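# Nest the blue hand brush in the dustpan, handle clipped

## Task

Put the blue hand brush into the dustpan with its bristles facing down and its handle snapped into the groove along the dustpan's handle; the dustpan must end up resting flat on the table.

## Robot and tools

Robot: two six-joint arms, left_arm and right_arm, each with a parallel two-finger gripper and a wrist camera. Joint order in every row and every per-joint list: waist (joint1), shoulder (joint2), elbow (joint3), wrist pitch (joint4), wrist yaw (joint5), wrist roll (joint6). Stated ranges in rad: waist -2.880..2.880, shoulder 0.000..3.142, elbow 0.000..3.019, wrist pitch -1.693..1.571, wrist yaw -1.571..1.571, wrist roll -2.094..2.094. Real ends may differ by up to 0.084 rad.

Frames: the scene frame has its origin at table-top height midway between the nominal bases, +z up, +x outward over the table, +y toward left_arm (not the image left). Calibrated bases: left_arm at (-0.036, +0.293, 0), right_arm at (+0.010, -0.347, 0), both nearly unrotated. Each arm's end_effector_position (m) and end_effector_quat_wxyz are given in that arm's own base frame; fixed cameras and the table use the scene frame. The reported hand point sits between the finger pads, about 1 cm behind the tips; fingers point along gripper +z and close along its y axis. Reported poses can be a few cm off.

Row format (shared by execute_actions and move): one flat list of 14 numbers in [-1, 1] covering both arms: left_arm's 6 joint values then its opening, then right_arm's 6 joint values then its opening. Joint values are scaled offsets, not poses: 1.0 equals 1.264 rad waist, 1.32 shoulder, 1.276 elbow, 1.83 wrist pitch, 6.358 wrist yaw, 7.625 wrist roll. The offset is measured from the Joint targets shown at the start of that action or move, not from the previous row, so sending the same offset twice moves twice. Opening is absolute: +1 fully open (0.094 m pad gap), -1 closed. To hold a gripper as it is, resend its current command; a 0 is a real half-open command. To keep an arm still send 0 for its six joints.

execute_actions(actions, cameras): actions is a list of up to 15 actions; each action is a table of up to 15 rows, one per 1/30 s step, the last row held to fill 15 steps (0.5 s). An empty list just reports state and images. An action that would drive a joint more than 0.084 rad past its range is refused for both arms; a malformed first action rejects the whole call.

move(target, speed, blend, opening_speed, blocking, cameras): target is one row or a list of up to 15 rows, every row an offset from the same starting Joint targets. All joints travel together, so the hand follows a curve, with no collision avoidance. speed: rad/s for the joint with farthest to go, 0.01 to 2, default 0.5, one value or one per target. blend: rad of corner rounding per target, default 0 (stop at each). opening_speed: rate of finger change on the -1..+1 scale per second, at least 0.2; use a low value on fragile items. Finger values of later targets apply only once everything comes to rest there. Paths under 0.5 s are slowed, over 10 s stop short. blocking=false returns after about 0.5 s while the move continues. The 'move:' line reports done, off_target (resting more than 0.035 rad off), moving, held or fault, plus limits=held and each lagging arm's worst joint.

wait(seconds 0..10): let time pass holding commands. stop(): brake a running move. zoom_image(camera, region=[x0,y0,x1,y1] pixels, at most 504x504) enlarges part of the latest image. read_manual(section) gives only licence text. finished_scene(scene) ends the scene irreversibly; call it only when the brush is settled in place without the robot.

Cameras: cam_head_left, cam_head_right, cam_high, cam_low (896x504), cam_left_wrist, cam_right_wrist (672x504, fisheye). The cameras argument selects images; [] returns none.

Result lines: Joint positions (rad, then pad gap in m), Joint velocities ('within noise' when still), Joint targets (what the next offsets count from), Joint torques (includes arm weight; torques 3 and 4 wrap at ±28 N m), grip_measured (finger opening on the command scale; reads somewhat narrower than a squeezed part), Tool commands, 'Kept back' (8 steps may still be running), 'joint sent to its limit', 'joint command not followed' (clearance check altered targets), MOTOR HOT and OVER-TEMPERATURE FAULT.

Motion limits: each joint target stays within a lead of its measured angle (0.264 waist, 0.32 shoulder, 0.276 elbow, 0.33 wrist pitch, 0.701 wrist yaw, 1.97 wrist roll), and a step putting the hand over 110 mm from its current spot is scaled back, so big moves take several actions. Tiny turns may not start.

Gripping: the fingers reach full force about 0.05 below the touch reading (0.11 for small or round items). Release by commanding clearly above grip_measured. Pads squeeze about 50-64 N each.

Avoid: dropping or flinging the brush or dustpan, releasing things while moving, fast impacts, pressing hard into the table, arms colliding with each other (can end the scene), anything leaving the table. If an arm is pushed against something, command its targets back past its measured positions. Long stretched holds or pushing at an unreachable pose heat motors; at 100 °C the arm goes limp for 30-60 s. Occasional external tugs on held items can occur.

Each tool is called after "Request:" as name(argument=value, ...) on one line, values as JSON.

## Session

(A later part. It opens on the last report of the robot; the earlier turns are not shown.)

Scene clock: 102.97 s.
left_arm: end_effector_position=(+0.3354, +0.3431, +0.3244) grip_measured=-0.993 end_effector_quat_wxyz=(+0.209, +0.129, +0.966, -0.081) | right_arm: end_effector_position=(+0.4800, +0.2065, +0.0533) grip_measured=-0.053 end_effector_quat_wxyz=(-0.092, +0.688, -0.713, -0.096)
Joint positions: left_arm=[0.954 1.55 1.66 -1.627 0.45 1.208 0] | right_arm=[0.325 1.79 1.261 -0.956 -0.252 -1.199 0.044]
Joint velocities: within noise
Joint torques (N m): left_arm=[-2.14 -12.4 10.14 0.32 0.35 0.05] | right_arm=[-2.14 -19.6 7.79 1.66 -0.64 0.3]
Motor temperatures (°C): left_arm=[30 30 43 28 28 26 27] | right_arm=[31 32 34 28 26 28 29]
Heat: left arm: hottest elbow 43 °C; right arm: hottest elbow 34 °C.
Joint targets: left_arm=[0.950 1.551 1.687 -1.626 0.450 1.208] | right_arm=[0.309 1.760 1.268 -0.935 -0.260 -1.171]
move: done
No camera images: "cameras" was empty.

Request:
move(target=[0,0,0,0,0,0,-1,-0.02769,-0.01212,-0.02351,0.02077,-0.01551,-0.00808,-0.2], speed=0.06, cameras=["cam_high"])

Request:
zoom_image(camera="cam_high", region=[500, 235, 584, 277])

Scene clock: 106.13 s.
left_arm: end_effector_position=(+0.3354, +0.3431, +0.3244) grip_measured=-0.993 end_effector_quat_wxyz=(+0.209, +0.129, +0.966, -0.081) | right_arm: end_effector_position=(+0.4810, +0.2019, +0.0558) grip_measured=-0.053 end_effector_quat_wxyz=(-0.127, +0.676, -0.714, -0.131)
Joint positions: left_arm=[0.954 1.55 1.66 -1.627 0.45 1.208 0] | right_arm=[0.285 1.776 1.232 -0.916 -0.35 -1.212 0.044]
Joint velocities: within noise
Joint torques (N m): left_arm=[-2.14 -12.4 10.14 0.32 0.35 0.05] | right_arm=[-2.02 -19.49 7.69 1.62 -0.73 -0.22]
Motor temperatures (°C): left_arm=[30 30 43 28 28 26 27] | right_arm=[31 32 34 28 26 28 29]
Heat: left arm: hottest elbow 43 °C; right arm: hottest elbow 34 °C.
Joint targets: left_arm=[0.950 1.551 1.687 -1.626 0.450 1.208] | right_arm=[0.274 1.744 1.238 -0.897 -0.359 -1.233]
move: done
Images, in order (width x height): cam_high 896x504.

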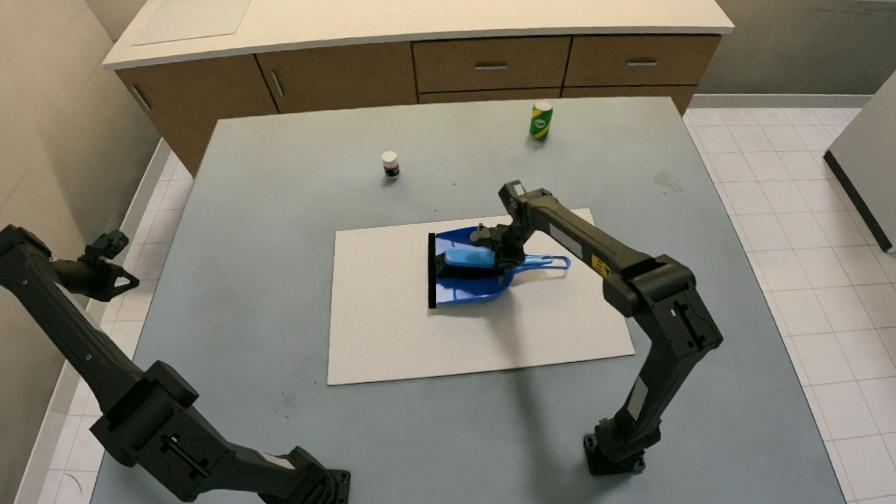

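Scaled by 6.000 from the camera's 896x504 image, which has a finer 1280x720 frame.

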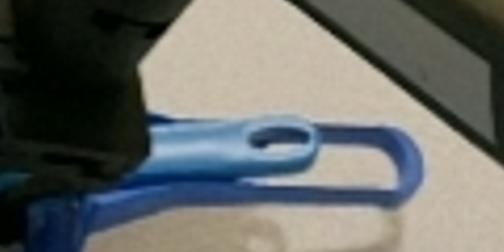

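Request:
execute_actions(actions=[], cameras=["cam_right_wrist"])

Request:
zoom_image(camera="cam_right_wrist", region=[230, 384, 470, 504])

Scene clock: 110.50 s.
left_arm: end_effector_position=(+0.3354, +0.3431, +0.3244) grip_measured=-0.993 end_effector_quat_wxyz=(+0.209, +0.129, +0.966, -0.081) | right_arm: end_effector_position=(+0.4811, +0.2020, +0.0566) grip_measured=-0.053 end_effector_quat_wxyz=(-0.127, +0.677, -0.713, -0.131)
Joint positions: left_arm=[0.954 1.55 1.66 -1.627 0.45 1.208 0] | right_arm=[0.285 1.774 1.232 -0.916 -0.35 -1.213 0.044]
Joint velocities: within noise
Joint torques (N m): left_arm=[-2.14 -12.4 10.15 0.32 0.35 0.05] | right_arm=[-2.02 -19.43 7.69 1.62 -0.74 -0.22]
Motor temperatures (°C): left_arm=[30 30 43 28 28 26 27] | right_arm=[31 33 34 28 26 28 29]
Heat: left arm: hottest elbow 43 °C; right arm: hottest elbow 34 °C.
Joint targets: left_arm=[0.950 1.551 1.687 -1.626 0.450 1.208] | right_arm=[0.274 1.744 1.238 -0.897 -0.359 -1.233]
Tool commands: left_gripper/opening=-1.0 right_gripper/opening=-0.2
camera_calibration:
cam_right_wrist: T_world_to_cam=[[0.98482, -0.131957, -0.112766, -0.436039], [-0.11094, -0.978162, 0.175757, 0.268466], [-0.133496, -0.160579, -0.977954, 0.242528], [0, 0, 0, 1]] pos_world=[0.49158, 0.24401, 0.140826]
Images, in order (width x height): cam_right_wrist 672x504.

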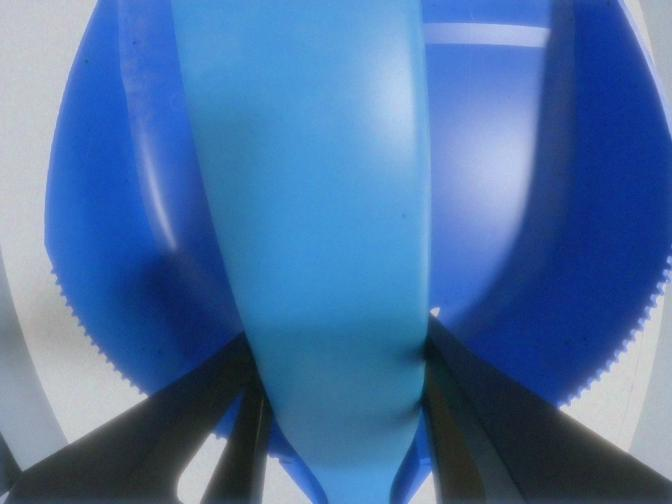

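Scaled by 2.100 from the camera's 672x504 image, which has a finer 960x720 frame.

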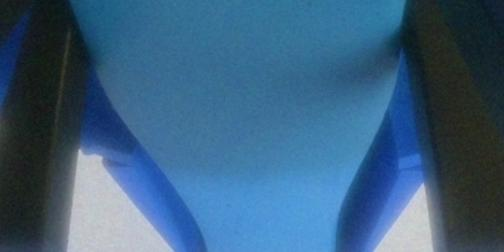

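Request:
move(target=[[0,0,0,0,0,0,-1,0,-0.0023,0.06034,-0.02404,0,0,-0.2],[0,0,0,0,0,0,-1,0,-0.0023,0.06034,-0.02404,0,0.01141,-0.2]], speed=0.08, cameras=[])

Scene clock: 119.33 s.
left_arm: end_effector_position=(+0.3354, +0.3431, +0.3244) grip_measured=-0.993 end_effector_quat_wxyz=(+0.209, +0.129, +0.966, -0.081) | right_arm: end_effector_position=(+0.4855, +0.2052, +0.0637) grip_measured=-0.053 end_effector_quat_wxyz=(+0.129, -0.664, +0.725, +0.132)
Joint positions: left_arm=[0.954 1.55 1.66 -1.627 0.45 1.208 0] | right_arm=[0.288 1.773 1.25 -0.927 -0.352 -1.173 0.044]
Joint velocities: within noise
Joint torques (N m): left_arm=[-2.14 -12.4 10.14 0.31 0.35 0.05] | right_arm=[-2.08 -19.6 12.45 0.28 -0.67 0.21]
Motor temperatures (°C): left_arm=[30 30 43 28 28 26 27] | right_arm=[31 33 35 28 26 28 29]
Heat: left arm: hottest elbow 43 °C; right arm: hottest elbow 35 °C.
Joint targets: left_arm=[0.950 1.551 1.687 -1.626 0.450 1.208] | right_arm=[0.274 1.741 1.315 -0.941 -0.359 -1.146]
move: off_target (right_arm); right_arm: the elbow is farthest, 0.065 rad from its target
No camera images: "cameras" was empty.

Request:
move(target=[0,0,0,0,0,0,-1,0,-0.002,0.0165,-0.0185,0,0.001,-0.2], speed=0.08, cameras=["cam_high"])

Request:
zoom_image(camera="cam_high", region=[500, 235, 584, 277])

Scene clock: 120.63 s.
left_arm: end_effector_position=(+0.3354, +0.3431, +0.3244) grip_measured=-0.993 end_effector_quat_wxyz=(+0.209, +0.129, +0.966, -0.081) | right_arm: end_effector_position=(+0.4869, +0.2068, +0.0707) grip_measured=-0.053 end_effector_quat_wxyz=(+0.124, -0.660, +0.728, +0.136)
Joint positions: left_arm=[0.954 1.55 1.66 -1.627 0.45 1.208 0] | right_arm=[0.29 1.773 1.272 -0.957 -0.354 -1.163 0.044]
Joint velocities: within noise
Joint torques (N m): left_arm=[-2.14 -12.4 10.14 0.32 0.35 0.05] | right_arm=[-2.02 -19.96 12.46 0.09 -0.58 0.24]
Motor temperatures (°C): left_arm=[30 30 43 28 28 26 27] | right_arm=[31 33 35 28 26 28 29]
Heat: left arm: hottest elbow 43 °C; right arm: hottest elbow 35 °C.
Joint targets: left_arm=[0.950 1.551 1.687 -1.626 0.450 1.208] | right_arm=[0.274 1.739 1.336 -0.975 -0.359 -1.138]
move: off_target (right_arm); right_arm: the elbow is farthest, 0.064 rad from its target
Images, in order (width x height): cam_high 896x504.

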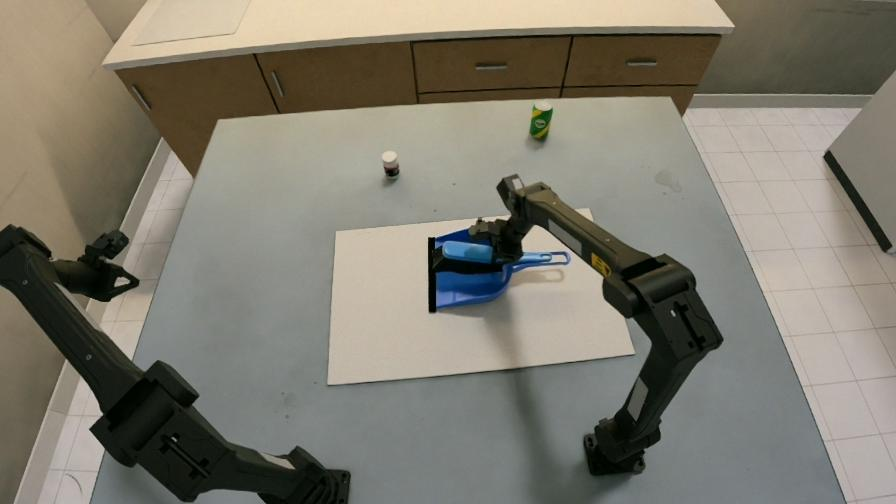

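Scaled by 6.000 from the camera's 896x504 image, which has a finer 1280x720 frame.

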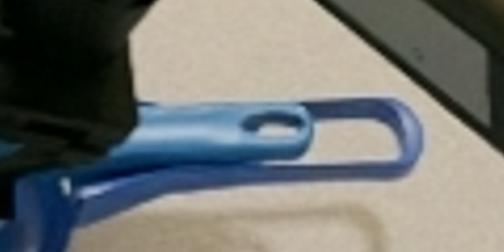

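Request:
move(target=[0,0,0,0,0,0,-1,-0.0044,-0.003,-0.04,0,0,-0.01513,-0.2], speed=0.1, cameras=["cam_right_wrist", "cam_high"])

Request:
zoom_image(camera="cam_high", region=[500, 235, 584, 277])

Scene clock: 126.10 s.
left_arm: end_effector_position=(+0.3354, +0.3431, +0.3244) grip_measured=-0.993 end_effector_quat_wxyz=(+0.209, +0.129, +0.966, -0.081) | right_arm: end_effector_position=(+0.4873, +0.2061, +0.0715) grip_measured=-0.053 end_effector_quat_wxyz=(-0.129, +0.682, -0.707, -0.131)
Joint positions: left_arm=[0.954 1.55 1.66 -1.627 0.45 1.208 0] | right_arm=[0.288 1.771 1.272 -0.957 -0.354 -1.226 0.044]
Joint velocities: within noise
Joint torques (N m): left_arm=[-2.14 -12.4 10.14 0.31 0.35 0.05] | right_arm=[-2.32 -20.13 8.51 0.14 -0.58 -0.32]
Motor temperatures (°C): left_arm=[30 30 43 28 28 26 27] | right_arm=[31 32 36 28 26 28 29]
Heat: left arm: hottest elbow 43 °C; right arm: hottest elbow 36 °C.
Joint targets: left_arm=[0.950 1.551 1.687 -1.626 0.450 1.208] | right_arm=[0.269 1.735 1.285 -0.975 -0.359 -1.253]
move: off_target (right_arm); right_arm: the shoulder is farthest, 0.036 rad from its target
camera_calibration:
cam_right_wrist: T_world_to_cam=[[0.987412, -0.115437, -0.108133, -0.444972], [-0.0958697, -0.980537, 0.171338, 0.264065], [-0.125807, -0.158814, -0.97926, 0.254613], [0, 0, 0, 1]] pos_world=[0.496718, 0.247995, 0.155972]
Images, in order (width x height): cam_high 896x504, cam_right_wrist 672x504.

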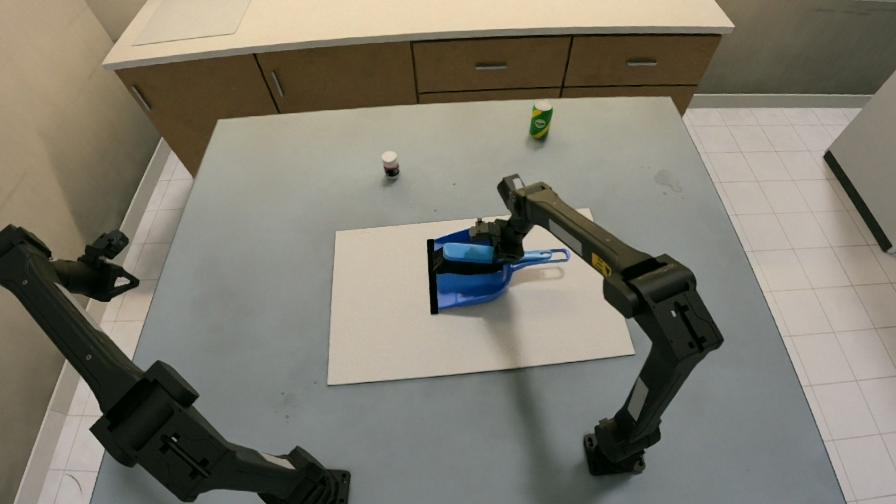

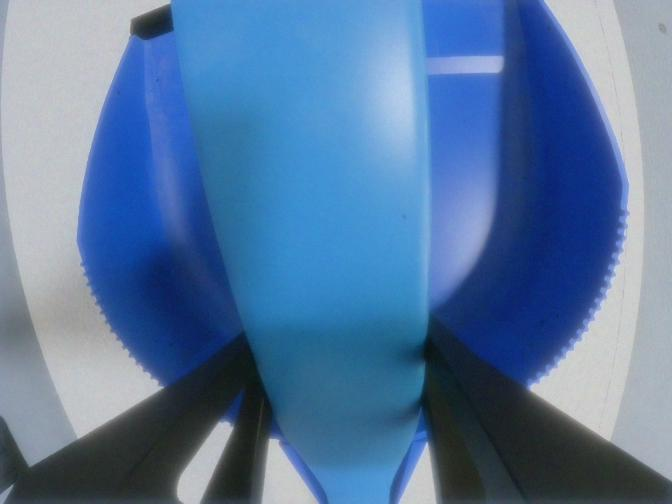

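Scaled by 6.000 from the camera's 896x504 image, which has a finer 1280x720 frame.

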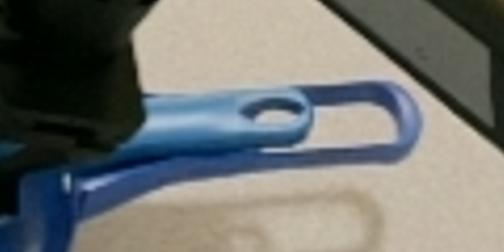

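Request:
execute_actions(actions=[], cameras=["cam_low"])

Request:
zoom_image(camera="cam_low", region=[480, 230, 600, 310])

Scene clock: 127.03 s.
left_arm: end_effector_position=(+0.3354, +0.3431, +0.3244) grip_measured=-0.993 end_effector_quat_wxyz=(+0.209, +0.129, +0.966, -0.081) | right_arm: end_effector_position=(+0.4873, +0.2061, +0.0715) grip_measured=-0.053 end_effector_quat_wxyz=(-0.129, +0.683, -0.707, -0.131)
Joint positions: left_arm=[0.954 1.55 1.66 -1.627 0.45 1.208 0] | right_arm=[0.288 1.771 1.272 -0.957 -0.354 -1.227 0.044]
Joint velocities: left_arm=[within noise] | right_arm=[0.015 -0.015 -0.002 0.007 0.154 0.007 0]
Joint torques (N m): left_arm=[-2.14 -12.4 10.14 0.32 0.35 0.05] | right_arm=[-2.32 -20.13 8.5 0.12 -0.58 -0.3]
Motor temperatures (°C): left_arm=[30 30 43 28 28 26 27] | right_arm=[31 32 36 28 26 28 29]
Heat: left arm: hottest elbow 43 °C; right arm: hottest elbow 36 °C.
Joint targets: left_arm=[0.950 1.551 1.687 -1.626 0.450 1.208] | right_arm=[0.269 1.735 1.285 -0.975 -0.359 -1.253]
Tool commands: left_gripper/opening=-1.0 right_gripper/opening=-0.2
Images, in order (width x height): cam_low 896x504.

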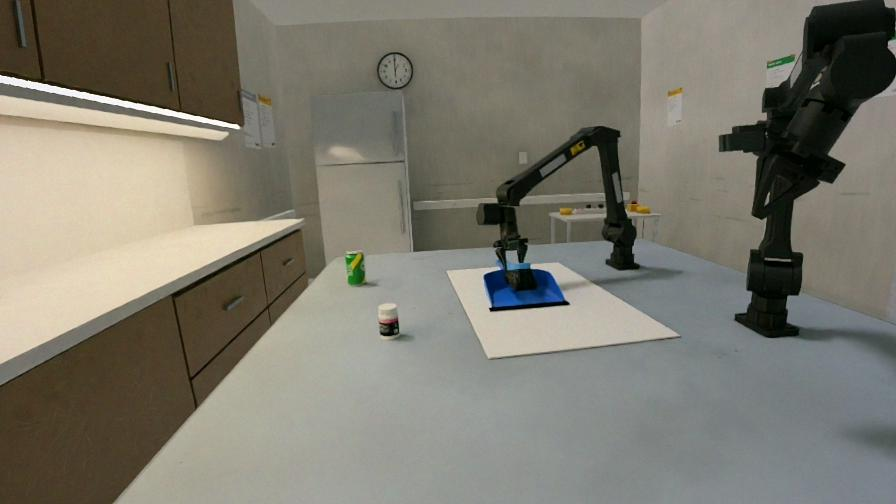

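Scaled by 4.200 from the camera's 896x504 image, which has a finer 1280x720 frame.

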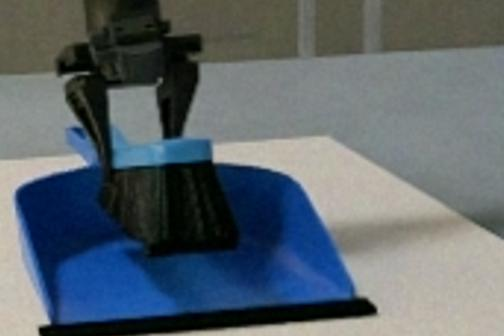

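Request:
move(target=[0,0,0,0,0,0,-1,-0.0032,0.04167,-0.0192,0.03743,0.0005,-0.0022,-0.2], speed=0.05, cameras=["cam_low"])

Request:
zoom_image(camera="cam_low", region=[480, 230, 600, 310])

Scene clock: 135.17 s.
left_arm: end_effector_position=(+0.3354, +0.3431, +0.3244) grip_measured=-0.993 end_effector_quat_wxyz=(+0.209, +0.129, +0.966, -0.081) | right_arm: end_effector_position=(+0.4868, +0.1993, +0.0566) grip_measured=-0.053 end_effector_quat_wxyz=(-0.127, +0.684, -0.706, -0.132)
Joint positions: left_arm=[0.954 1.55 1.66 -1.627 0.45 1.208 0] | right_arm=[0.276 1.788 1.252 -0.93 -0.354 -1.245 0.044]
Joint velocities: within noise
Joint torques (N m): left_arm=[-2.14 -12.4 10.15 0.32 0.35 0.05] | right_arm=[-2.08 -16.56 7.92 1.76 -0.44 -0.27]
Motor temperatures (°C): left_arm=[30 31 43 28 28 26 27] | right_arm=[31 32 36 28 26 28 29]
Heat: left arm: hottest elbow 43 °C; right arm: hottest elbow 36 °C.
Joint targets: left_arm=[0.950 1.551 1.687 -1.626 0.450 1.208] | right_arm=[0.265 1.790 1.261 -0.906 -0.356 -1.270]
move: done
Images, in order (width x height): cam_low 896x504.

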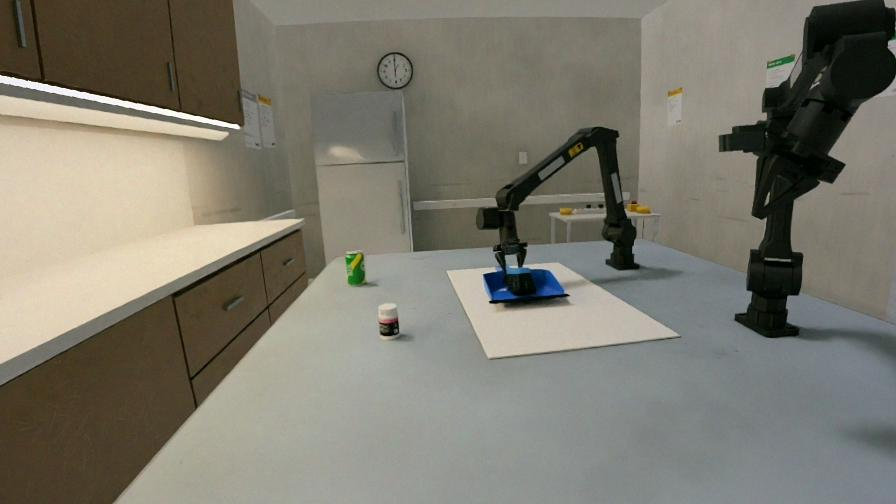

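Scaled by 4.200 from the camera's 896x504 image, which has a finer 1280x720 frame.

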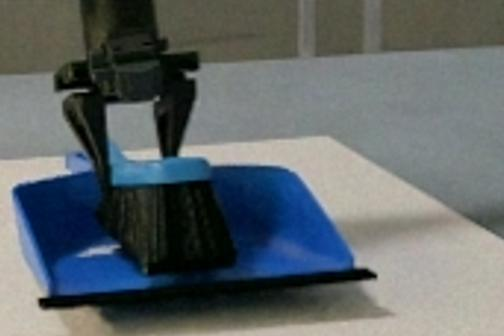

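Request:
move(target=[[0,0,0,0,0,0,-1,0.01582,0,0.03527,-0.01913,0.00094,0,-0.2],[0,0,0,0,0,0,-1,0.05934,0,0.06348,-0.05301,0.02218,0,-0.2]], speed=[0.1, 0.06], cameras=["cam_low", "cam_high"])

Request:
zoom_image(camera="cam_low", region=[480, 230, 600, 310])

Request:
zoom_image(camera="cam_high", region=[420, 223, 588, 319])

Scene clock: 140.93 s.
left_arm: end_effector_position=(+0.3354, +0.3431, +0.3244) grip_measured=-0.993 end_effector_quat_wxyz=(+0.209, +0.129, +0.966, -0.081) | right_arm: end_effector_position=(+0.4805, +0.2058, +0.0566) grip_measured=-0.053 end_effector_quat_wxyz=(-0.081, +0.709, -0.696, -0.082)
Joint positions: left_arm=[0.954 1.55 1.66 -1.627 0.45 1.208 0] | right_arm=[0.334 1.791 1.278 -0.984 -0.218 -1.248 0.044]
Joint velocities: within noise
Joint torques (N m): left_arm=[-2.14 -12.4 10.14 0.32 0.35 0.05] | right_arm=[-0.44 -17.44 12.22 -0.03 -0.11 -0.24]
Motor temperatures (°C): left_arm=[30 31 43 28 28 26 27] | right_arm=[31 32 36 28 26 28 29]
Heat: left arm: hottest elbow 43 °C; right arm: hottest elbow 36 °C.
Joint targets: left_arm=[0.950 1.551 1.687 -1.626 0.450 1.208] | right_arm=[0.340 1.790 1.342 -1.003 -0.215 -1.270]
move: off_target (right_arm); right_arm: the elbow is farthest, 0.064 rad from its target
Images, in order (width x height): cam_high 896x504, cam_low 896x504.

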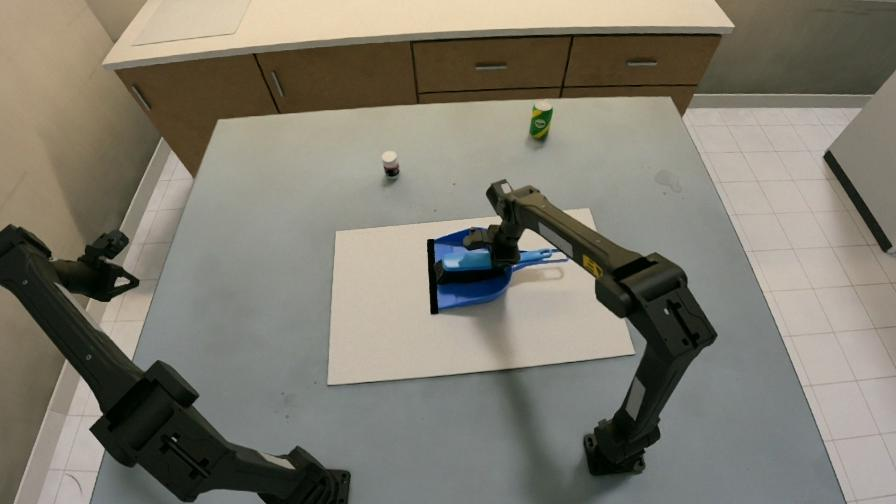

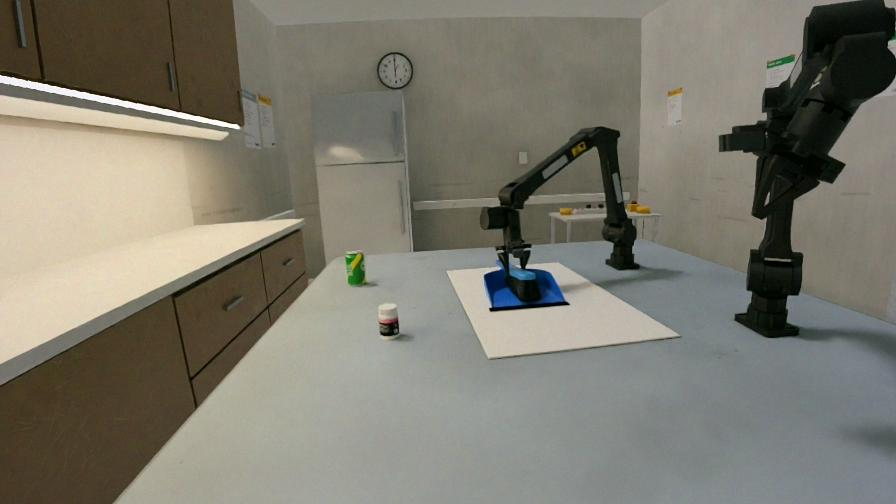

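Scaled by 4.200 from the camera's 896x504 image, which has a finer 1280x720 frame.

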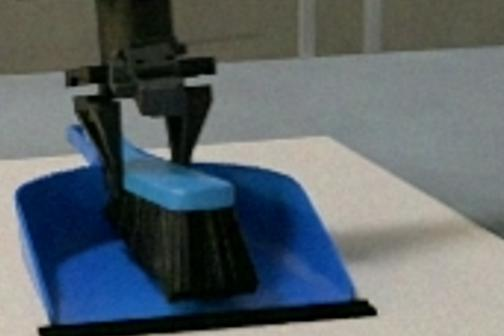

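Scaled by 3.000 from the camera's 896x504 image, which has a finer 1280x720 frame.

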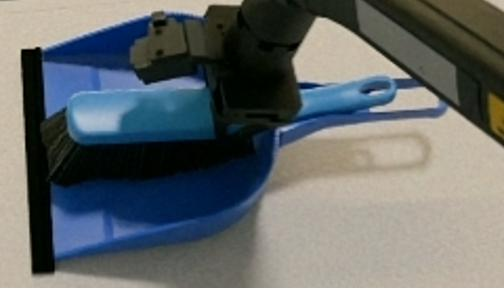

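Request:
move(target=[[0,0,0,0,0,0,-1,0,-0.0322,0,-0.00683,0,0,-0.2],[0,0,0,0,0,0,-1,0,-0.0322,0,-0.00683,0,0.01089,-0.2]], speed=0.08, cameras=["cam_high"])

Request:
zoom_image(camera="cam_high", region=[420, 223, 588, 319])

Scene clock: 145.43 s.
left_arm: end_effector_position=(+0.3354, +0.3431, +0.3244) grip_measured=-0.993 end_effector_quat_wxyz=(+0.209, +0.129, +0.966, -0.081) | right_arm: end_effector_position=(+0.4777, +0.2055, +0.0586) grip_measured=-0.053 end_effector_quat_wxyz=(-0.076, +0.698, -0.707, -0.084)
Joint positions: left_arm=[0.954 1.55 1.66 -1.627 0.45 1.208 0] | right_arm=[0.336 1.786 1.278 -0.996 -0.218 -1.214 0.044]
Joint velocities: within noise
Joint torques (N m): left_arm=[-2.14 -12.4 10.14 0.31 0.35 0.05] | right_arm=[-0.44 -20.42 12.23 -0.03 -0.13 0.26]
Motor temperatures (°C): left_arm=[30 31 43 28 28 26 27] | right_arm=[31 32 36 28 26 28 29]
Heat: left arm: hottest elbow 43 °C; right arm: hottest elbow 36 °C.
Joint targets: left_arm=[0.950 1.551 1.687 -1.626 0.450 1.208] | right_arm=[0.340 1.747 1.342 -1.016 -0.215 -1.187]
move: off_target (right_arm); right_arm: the elbow is farthest, 0.064 rad from its target
Images, in order (width x height): cam_high 896x504.

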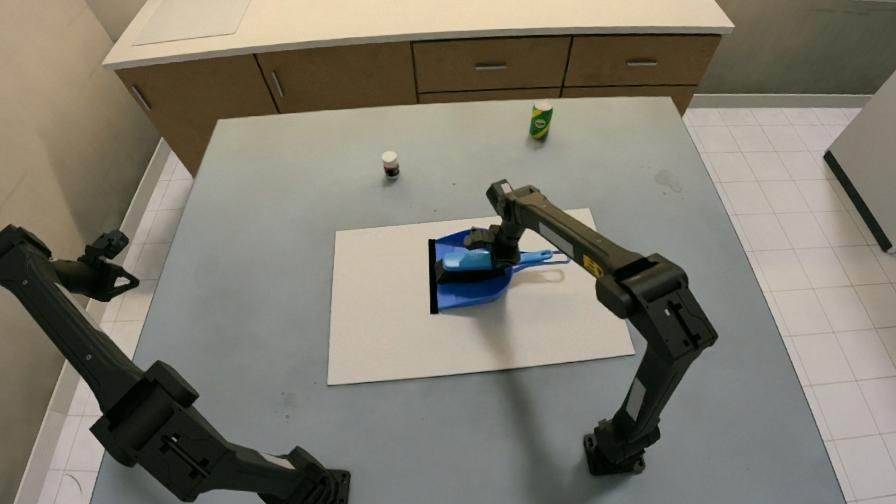

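Scaled by 3.000 from the camera's 896x504 image, which has a finer 1280x720 frame.

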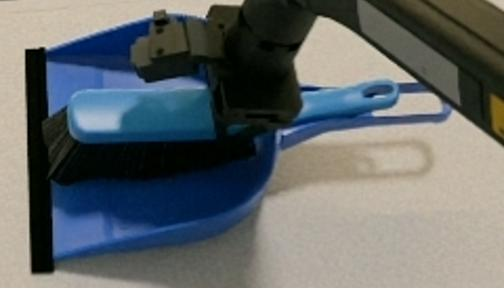

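Request:
zoom_image(camera="cam_high", region=[500, 235, 584, 277])

Scaled by 6.000 from the camera's 896x504 image, which has a finer 1280x720 frame.

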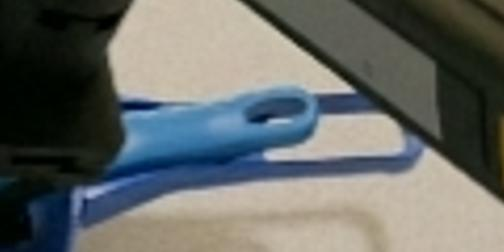

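Request:
execute_actions(actions=[], cameras=["cam_right_wrist"])

Request:
zoom_image(camera="cam_right_wrist", region=[230, 384, 470, 504])

Scene clock: 146.60 s.
left_arm: end_effector_position=(+0.3354, +0.3431, +0.3244) grip_measured=-0.993 end_effector_quat_wxyz=(+0.209, +0.129, +0.966, -0.081) | right_arm: end_effector_position=(+0.4777, +0.2055, +0.0586) grip_measured=-0.053 end_effector_quat_wxyz=(-0.076, +0.698, -0.707, -0.084)
Joint positions: left_arm=[0.954 1.55 1.66 -1.627 0.45 1.208 0] | right_arm=[0.336 1.786 1.278 -0.996 -0.218 -1.214 0.044]
Joint velocities: within noise
Joint torques (N m): left_arm=[-2.14 -12.45 10.15 0.32 0.35 0.05] | right_arm=[-0.44 -20.42 12.23 -0.06 -0.13 0.26]
Motor temperatures (°C): left_arm=[30 31 43 28 28 26 27] | right_arm=[31 32 36 28 26 28 29]
Heat: left arm: hottest elbow 43 °C; right arm: hottest elbow 36 °C.
Joint targets: left_arm=[0.950 1.551 1.687 -1.626 0.450 1.208] | right_arm=[0.340 1.747 1.342 -1.016 -0.215 -1.187]
Tool commands: left_gripper/opening=-1.0 right_gripper/opening=-0.2
camera_calibration:
cam_right_wrist: T_world_to_cam=[[0.98919, -0.107456, -0.099785, -0.439906], [-0.0715808, -0.947717, 0.31098, 0.238241], [-0.127985, -0.300475, -0.945164, 0.26885], [0, 0, 0, 1]] pos_world=[0.486612, 0.259297, 0.136123]
Images, in order (width x height): cam_right_wrist 672x504.

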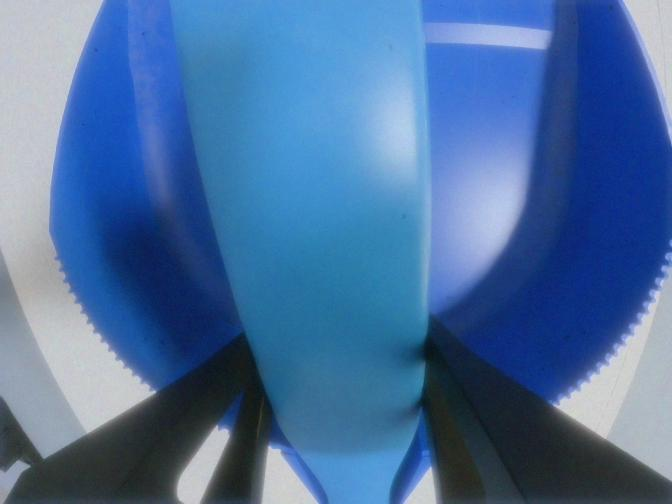

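Scaled by 2.100 from the camera's 672x504 image, which has a finer 960x720 frame.

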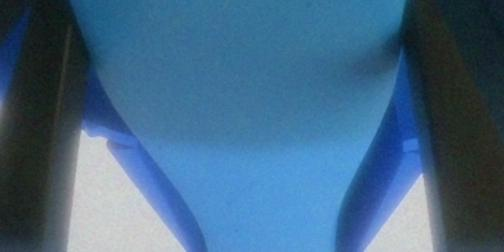

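Request:
move(target=[[0,0,0,0,0,0,-1,0,-0.0087,0,-0.0056,0,0,-0.2],[0,0,0,0,0,0,-1,-0.02136,-0.0087,0,-0.0056,0,0,-0.2]], speed=0.08, cameras=[])

Scene clock: 152.00 s.
left_arm: end_effector_position=(+0.3354, +0.3431, +0.3244) grip_measured=-0.993 end_effector_quat_wxyz=(+0.209, +0.129, +0.966, -0.081) | right_arm: end_effector_position=(+0.4776, +0.2012, +0.0660) grip_measured=-0.053 end_effector_quat_wxyz=(-0.077, +0.693, -0.711, -0.083)
Joint positions: left_arm=[0.954 1.55 1.66 -1.627 0.45 1.208 0] | right_arm=[0.328 1.771 1.278 -1.008 -0.217 -1.21 0.044]
Joint velocities: within noise
Joint torques (N m): left_arm=[-2.2 -12.4 10.14 0.32 0.35 0.05] | right_arm=[-2.08 -20.01 12.3 0.02 -0.13 0.22]
Motor temperatures (°C): left_arm=[30 31 43 28 28 26 27] | right_arm=[31 32 36 28 26 28 29]
Heat: left arm: hottest elbow 43 °C; right arm: hottest elbow 36 °C.
Joint targets: left_arm=[0.950 1.551 1.687 -1.626 0.450 1.208] | right_arm=[0.313 1.736 1.342 -1.026 -0.214 -1.187]
move: off_target (right_arm); right_arm: the elbow is farthest, 0.064 rad from its target
No camera images: "cameras" was empty.

Request:
move(target=[0,0,0,0,0,0,-1,0,0.0347,-0.05172,0.03169,0,0,-0.2], speed=0.045, cameras=["cam_high", "cam_right_wrist"])

Request:
zoom_image(camera="cam_high", region=[500, 235, 584, 277])

Scene clock: 154.50 s.
left_arm: end_effector_position=(+0.3354, +0.3431, +0.3244) grip_measured=-0.993 end_effector_quat_wxyz=(+0.209, +0.129, +0.966, -0.081) | right_arm: end_effector_position=(+0.4776, +0.2002, +0.0565) grip_measured=-0.053 end_effector_quat_wxyz=(-0.076, +0.693, -0.712, -0.083)
Joint positions: left_arm=[0.954 1.55 1.66 -1.627 0.45 1.208 0] | right_arm=[0.327 1.783 1.267 -0.987 -0.216 -1.21 0.044]
Joint velocities: within noise
Joint torques (N m): left_arm=[-2.14 -12.4 10.14 0.32 0.35 0.05] | right_arm=[-2.08 -17.03 7.87 1.54 -0.19 0.21]
Motor temperatures (°C): left_arm=[30 31 43 28 28 26 27] | right_arm=[31 32 36 28 26 28 29]
Heat: left arm: hottest elbow 43 °C; right arm: hottest elbow 36 °C.
Joint targets: left_arm=[0.950 1.551 1.687 -1.626 0.450 1.208] | right_arm=[0.313 1.781 1.276 -0.968 -0.215 -1.187]
move: done
camera_calibration:
cam_right_wrist: T_world_to_cam=[[0.987756, -0.120795, -0.0987256, -0.437302], [-0.084564, -0.946362, 0.311845, 0.239716], [-0.131099, -0.299678, -0.94499, 0.266532], [0, 0, 0, 1]] pos_world=[0.487161, 0.253908, 0.133943]
Images, in order (width x height): cam_high 896x504, cam_right_wrist 672x504.

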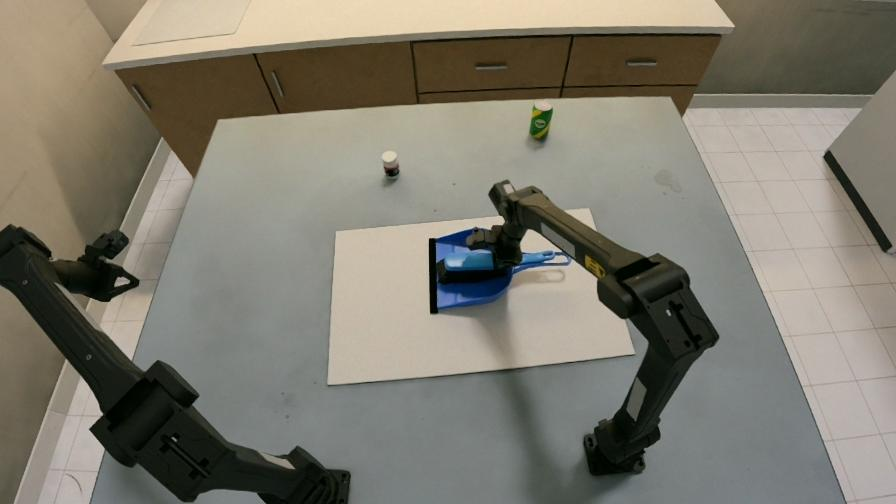

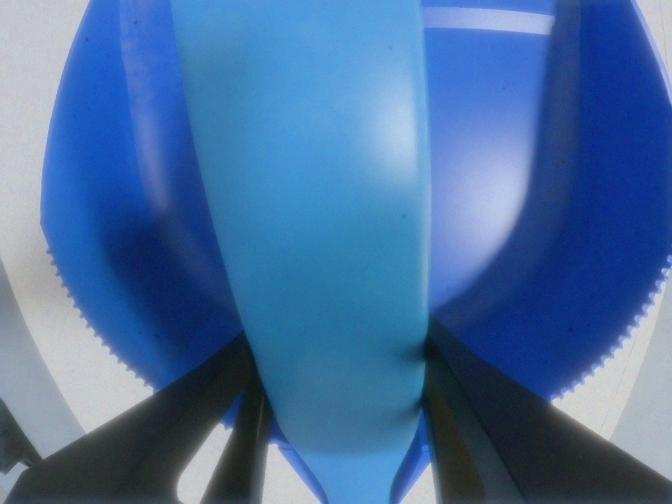

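Scaled by 6.000 from the camera's 896x504 image, which has a finer 1280x720 frame.

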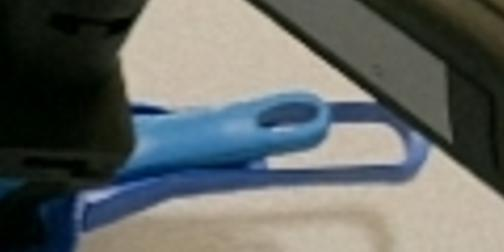

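Request:
move(target=[0,0,0,0,0,0,-1,0,0,0,0,0,0,0.35], opening_speed=0.4, cameras=["cam_low"])

Request:
zoom_image(camera="cam_low", region=[480, 230, 600, 310])

Scene clock: 156.87 s.
left_arm: end_effector_position=(+0.3354, +0.3431, +0.3244) grip_measured=-0.993 end_effector_quat_wxyz=(+0.209, +0.129, +0.966, -0.081) | right_arm: end_effector_position=(+0.4775, +0.2010, +0.0565) grip_measured=+0.347 end_effector_quat_wxyz=(-0.077, +0.693, -0.712, -0.083)
Joint positions: left_arm=[0.954 1.55 1.66 -1.627 0.45 1.208 0] | right_arm=[0.328 1.783 1.267 -0.986 -0.216 -1.209 0.063]
Joint velocities: within noise
Joint torques (N m): left_arm=[-2.14 -12.34 10.14 0.32 0.35 0.05] | right_arm=[-2.08 -17.08 7.92 1.48 -0.2 0.21]
Motor temperatures (°C): left_arm=[30 31 43 28 28 26 27] | right_arm=[31 32 35 28 26 28 29]
Heat: left arm: hottest elbow 43 °C; right arm: hottest elbow 35 °C.
Joint targets: left_arm=[0.950 1.551 1.687 -1.626 0.450 1.208] | right_arm=[0.313 1.781 1.276 -0.968 -0.215 -1.187]
move: done
Images, in order (width x height): cam_low 896x504.

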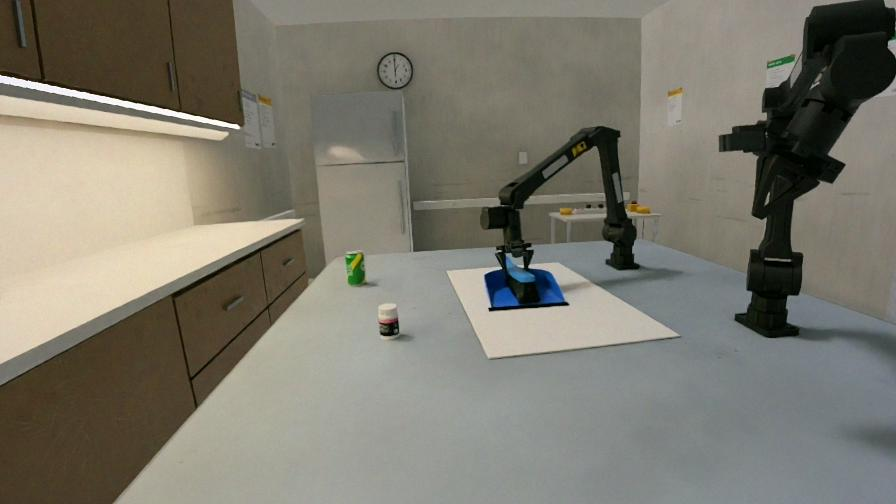

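Scaled by 4.200 from the camera's 896x504 image, which has a finer 1280x720 frame.

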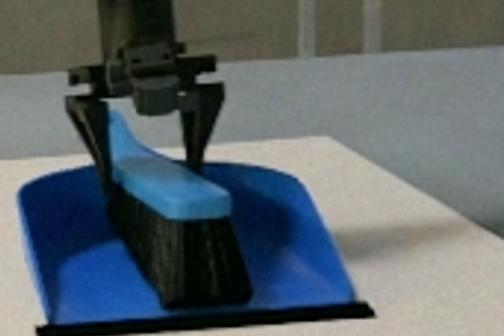

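Request:
execute_actions(actions=[], cameras=["cam_high"])

Scene clock: 158.77 s.
left_arm: end_effector_position=(+0.3354, +0.3431, +0.3244) grip_measured=-0.993 end_effector_quat_wxyz=(+0.209, +0.129, +0.966, -0.081) | right_arm: end_effector_position=(+0.4775, +0.2010, +0.0565) grip_measured=+0.348 end_effector_quat_wxyz=(-0.077, +0.693, -0.712, -0.083)
Joint positions: left_arm=[0.954 1.55 1.66 -1.627 0.45 1.208 0] | right_arm=[0.328 1.783 1.267 -0.986 -0.216 -1.209 0.063]
Joint velocities: within noise
Joint torques (N m): left_arm=[-2.14 -12.45 10.14 0.32 0.35 0.05] | right_arm=[-2.08 -17.14 7.91 1.51 -0.19 0.22]
Motor temperatures (°C): left_arm=[30 31 43 28 28 26 27] | right_arm=[31 32 35 28 26 28 29]
Heat: left arm: hottest elbow 43 °C; right arm: hottest elbow 35 °C.
Joint targets: left_arm=[0.950 1.551 1.687 -1.626 0.450 1.208] | right_arm=[0.313 1.781 1.276 -0.968 -0.215 -1.187]
Tool commands: left_gripper/opening=-1.0 right_gripper/opening=+0.35
Images, in order (width x height): cam_high 896x504.

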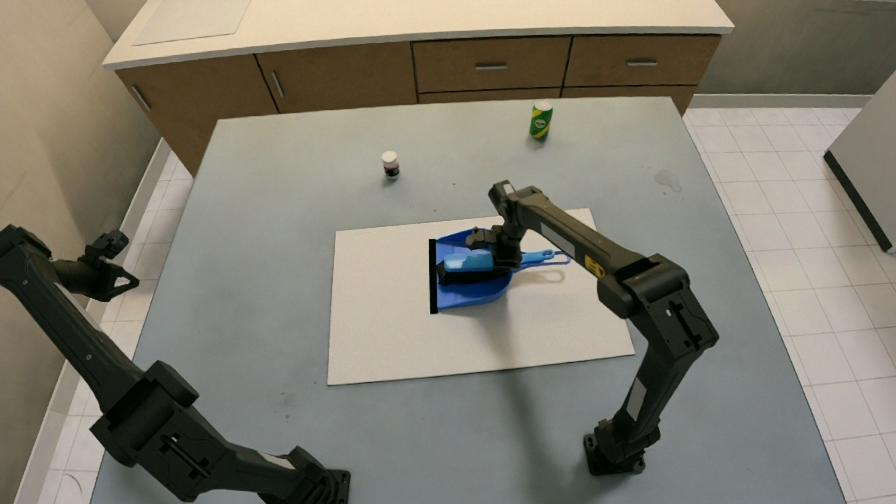

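Request:
move(target=[[0,0,0,0,0,0,-1, 0,-0.0212,0.0361,-0.0175,0,0,0.35],[0,0,0,0,0,0,-1, -0.0137,-0.0667,0.0674,-0.0692,0,0,0.35],[0,0,0,0,0,0,-1, -0.0396,-0.1251,0.1612,-0.1812,-0.0005,0,0.35],[0,0,0,0,0,0,-1, -0.0609,-0.3644,-0.2821,0.1760,0.0338,0.1557,0.35]], speed=[0.12,0.2,0.5,0.8], blend=[0.02,0.03,0.06,0], cameras=["cam_right_wrist","cam_low"])

Scene clock: 164.77 s.
left_arm: end_effector_position=(+0.3354, +0.3431, +0.3244) grip_measured=-0.993 end_effector_quat_wxyz=(+0.209, +0.129, +0.966, -0.081) | right_arm: end_effector_position=(+0.4439, +0.1141, +0.1413) grip_measured=+0.348 end_effector_quat_wxyz=(+0.236, -0.133, +0.962, +0.029)
Joint positions: left_arm=[0.954 1.55 1.66 -1.627 0.45 1.208 0] | right_arm=[0.251 1.325 0.907 -0.672 -0.003 -0.023 0.063]
Joint velocities: within noise
Joint torques (N m): left_arm=[-2.14 -12.4 10.15 0.32 0.35 0.05] | right_arm=[-2.14 -12.75 9.01 2.62 0.12 0.21]
Motor temperatures (°C): left_arm=[30 31 43 28 28 26 27] | right_arm=[31 32 35 28 26 28 29]
Heat: left arm: hottest elbow 43 °C; right arm: hottest elbow 35 °C.
Joint targets: left_arm=[0.950 1.551 1.687 -1.626 0.450 1.208] | right_arm=[0.236 1.300 0.916 -0.646 0.000 0.000]
move: done
camera_calibration:
cam_right_wrist: T_world_to_cam=[[0.199999, -0.974698, -0.0998191, 0.0412495], [-0.9765, -0.206639, 0.0612298, 0.47586], [-0.0803071, 0.0852274, -0.99312, 0.256762], [0, 0, 0, 1]] pos_world=[0.477047, 0.116654, 0.229976]
Images, in order (width x height): cam_low 896x504, cam_right_wrist 672x504.

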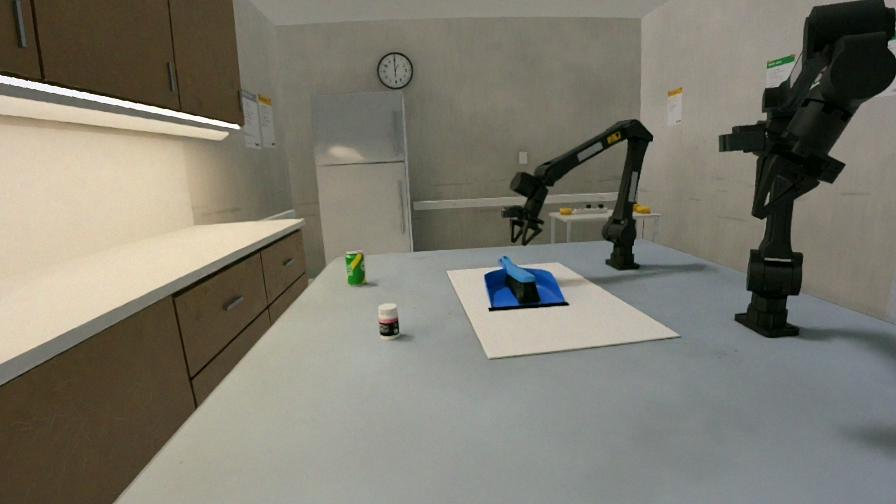

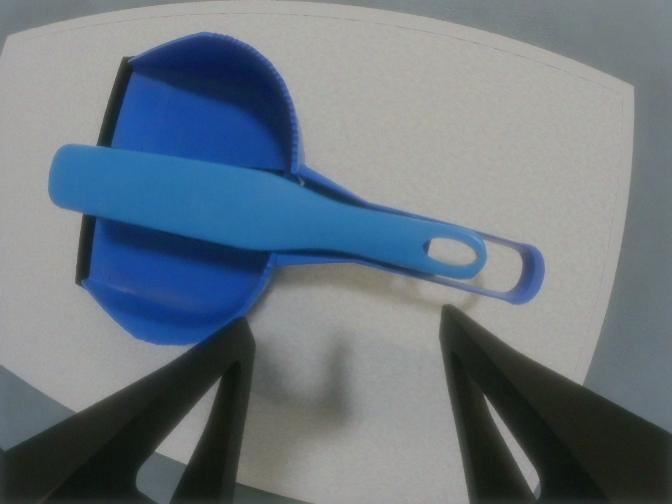

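Request:
zoom_image(camera="cam_right_wrist", region=[260, 140, 560, 320])

Request:
zoom_image(camera="cam_low", region=[460, 240, 600, 320])

Scaled by 1.680 from the camera's 672x504 image, which has a finer 960x720 frame.

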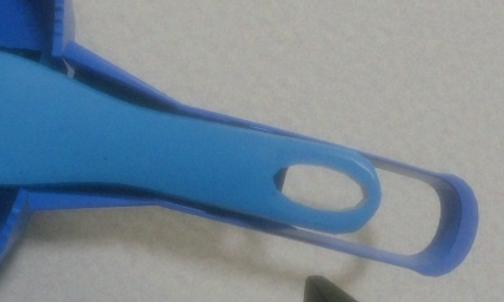

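Scaled by 3.600 from the camera's 896x504 image, which has a finer 1280x720 frame.

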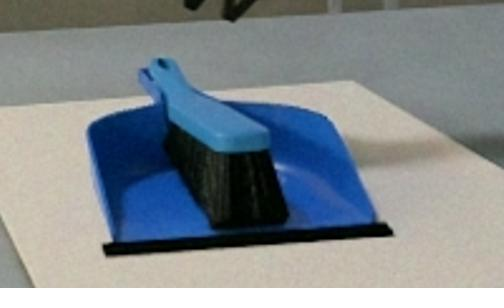

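Request:
zoom_image(camera="cam_right_wrist", region=[340, 180, 460, 290])

Scaled by 4.200 from the camera's 672x504 image, which has a finer 960x720 frame.

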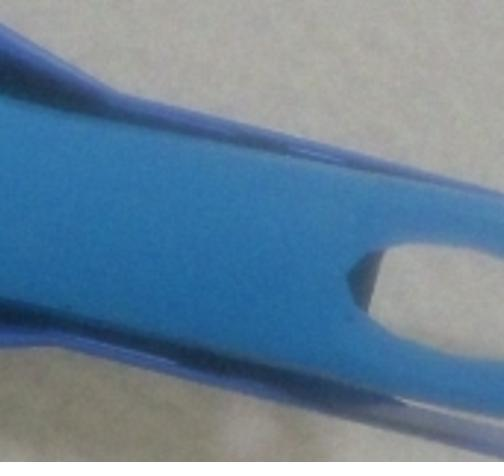

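Request:
move(target=[-0.989,-0.0765,-0.2641,0.3421,-0.0708,-0.1584,-1, 0,0,0,0,0,0,-1], speed=0.8, opening_speed=1.0, cameras=[])

Request:
move(target=[-0.1872,0.1167,-0.1881,0.2464,0,0,-1, 0,0,0,0,0,0,-1], speed=0.5, cameras=["cam_right_wrist"])

Scene clock: 177.20 s.
left_arm: end_effector_position=(+0.5111, -0.1611, +0.2492) grip_measured=-0.993 end_effector_quat_wxyz=(+0.217, +0.157, +0.963, -0.032) | right_arm: end_effector_position=(+0.4439, +0.1141, +0.1413) grip_measured=-0.996 end_effector_quat_wxyz=(+0.236, -0.133, +0.962, +0.029)
Joint positions: left_arm=[-0.304 1.47 1.358 -1.018 0.003 0.02 0] | right_arm=[0.251 1.325 0.907 -0.672 -0.003 -0.022 0]
Joint velocities: within noise
Joint torques (N m): left_arm=[-1.38 -13.68 8.09 1.72 -0.11 -0.19] | right_arm=[-2.08 -12.81 9.01 2.61 0.12 0.21]
Motor temperatures (°C): left_arm=[30 31 43 28 28 26 27] | right_arm=[31 32 36 28 26 28 29]
Heat: left arm: hottest elbow 43 °C; right arm: hottest elbow 36 °C.
Joint targets: left_arm=[-0.301 1.450 1.350 -1.000 -0.001 0.000] | right_arm=[0.236 1.300 0.916 -0.646 0.000 0.000]
move: done
No camera images: "cameras" was empty.

Scene clock: 178.77 s.
left_arm: end_effector_position=(+0.4820, -0.2856, +0.1222) grip_measured=-0.993 end_effector_quat_wxyz=(+0.253, +0.263, +0.928, -0.067) | right_arm: end_effector_position=(+0.4439, +0.1141, +0.1413) grip_measured=-0.996 end_effector_quat_wxyz=(+0.236, -0.133, +0.962, +0.029)
Joint positions: left_arm=[-0.534 1.586 1.114 -0.568 0.001 0.018 0] | right_arm=[0.251 1.325 0.907 -0.672 -0.003 -0.022 0]
Joint velocities: within noise
Joint torques (N m): left_arm=[-2.26 -11.81 7.61 1.91 -0.05 -0.16] | right_arm=[-2.08 -12.86 9.01 2.62 0.12 0.21]
Motor temperatures (°C): left_arm=[30 31 43 28 28 26 27] | right_arm=[31 32 36 28 26 28 29]
Heat: left arm: hottest elbow 43 °C; right arm: hottest elbow 36 °C.
Joint targets: left_arm=[-0.537 1.604 1.110 -0.549 -0.001 0.000] | right_arm=[0.236 1.300 0.916 -0.646 0.000 0.000]
move: done
camera_calibration:
cam_right_wrist: T_world_to_cam=[[0.19933, -0.974799, -0.10017, 0.0416072], [-0.976634, -0.205999, 0.0612475, 0.475844], [-0.0803389, 0.0856206, -0.993083, 0.256726], [0, 0, 0, 1]] pos_world=[0.477057, 0.116601, 0.229974]
Images, in order (width x height): cam_right_wrist 672x504.

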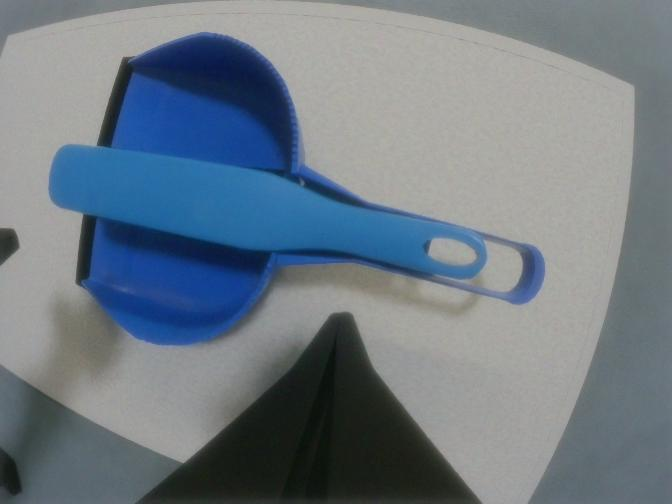

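Request:
move(target=[0.0269,0.0765,-0.0858,0.1109,0,0,-1, 0,0,0,0,0,0,-1], speed=0.25, cameras=["cam_right_wrist"])

Request:
zoom_image(camera="cam_right_wrist", region=[0, 100, 200, 320])

Scene clock: 181.47 s.
left_arm: end_effector_position=(+0.4811, -0.2732, +0.0473) grip_measured=-0.993 end_effector_quat_wxyz=(+0.253, +0.255, +0.931, -0.065) | right_arm: end_effector_position=(+0.4439, +0.1141, +0.1413) grip_measured=-0.996 end_effector_quat_wxyz=(+0.236, -0.133, +0.962, +0.029)
Joint positions: left_arm=[-0.515 1.683 1.005 -0.365 0.001 0.018 0] | right_arm=[0.251 1.325 0.907 -0.672 -0.003 -0.022 0]
Joint velocities: within noise
Joint torques (N m): left_arm=[-0.91 -11.87 6.67 1.89 -0.05 -0.16] | right_arm=[-2.08 -12.75 9.01 2.62 0.12 0.21]
Motor temperatures (°C): left_arm=[30 30 43 28 28 26 27] | right_arm=[31 32 36 28 26 28 29]
Heat: left arm: hottest elbow 43 °C; right arm: hottest elbow 36 °C.
Joint targets: left_arm=[-0.503 1.705 1.000 -0.347 -0.001 0.000] | right_arm=[0.236 1.300 0.916 -0.646 0.000 0.000]
move: done
camera_calibration:
cam_right_wrist: T_world_to_cam=[[0.19933, -0.974799, -0.10017, 0.0416072], [-0.976634, -0.205999, 0.0612475, 0.475844], [-0.0803389, 0.0856206, -0.993083, 0.256726], [0, 0, 0, 1]] pos_world=[0.477057, 0.116601, 0.229974]
Images, in order (width x height): cam_right_wrist 672x504.

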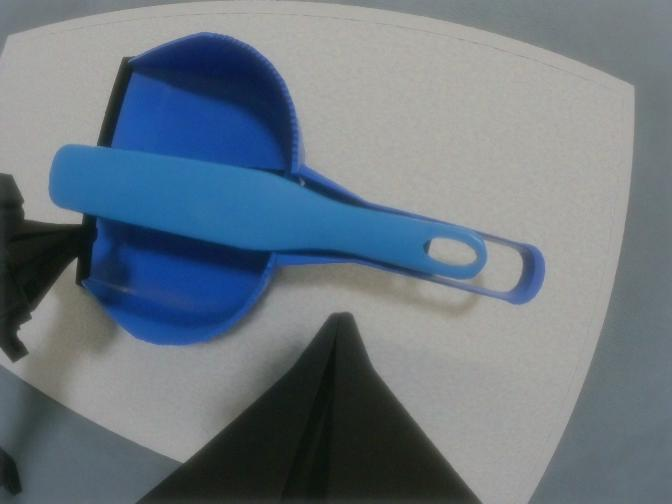

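Scaled by 2.291 from the camera's 672x504 image, which has a finer 960x720 frame.

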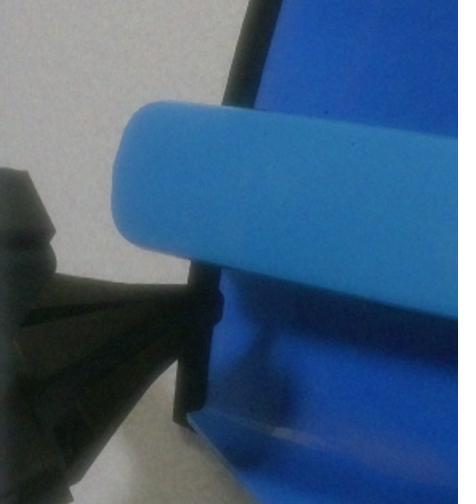

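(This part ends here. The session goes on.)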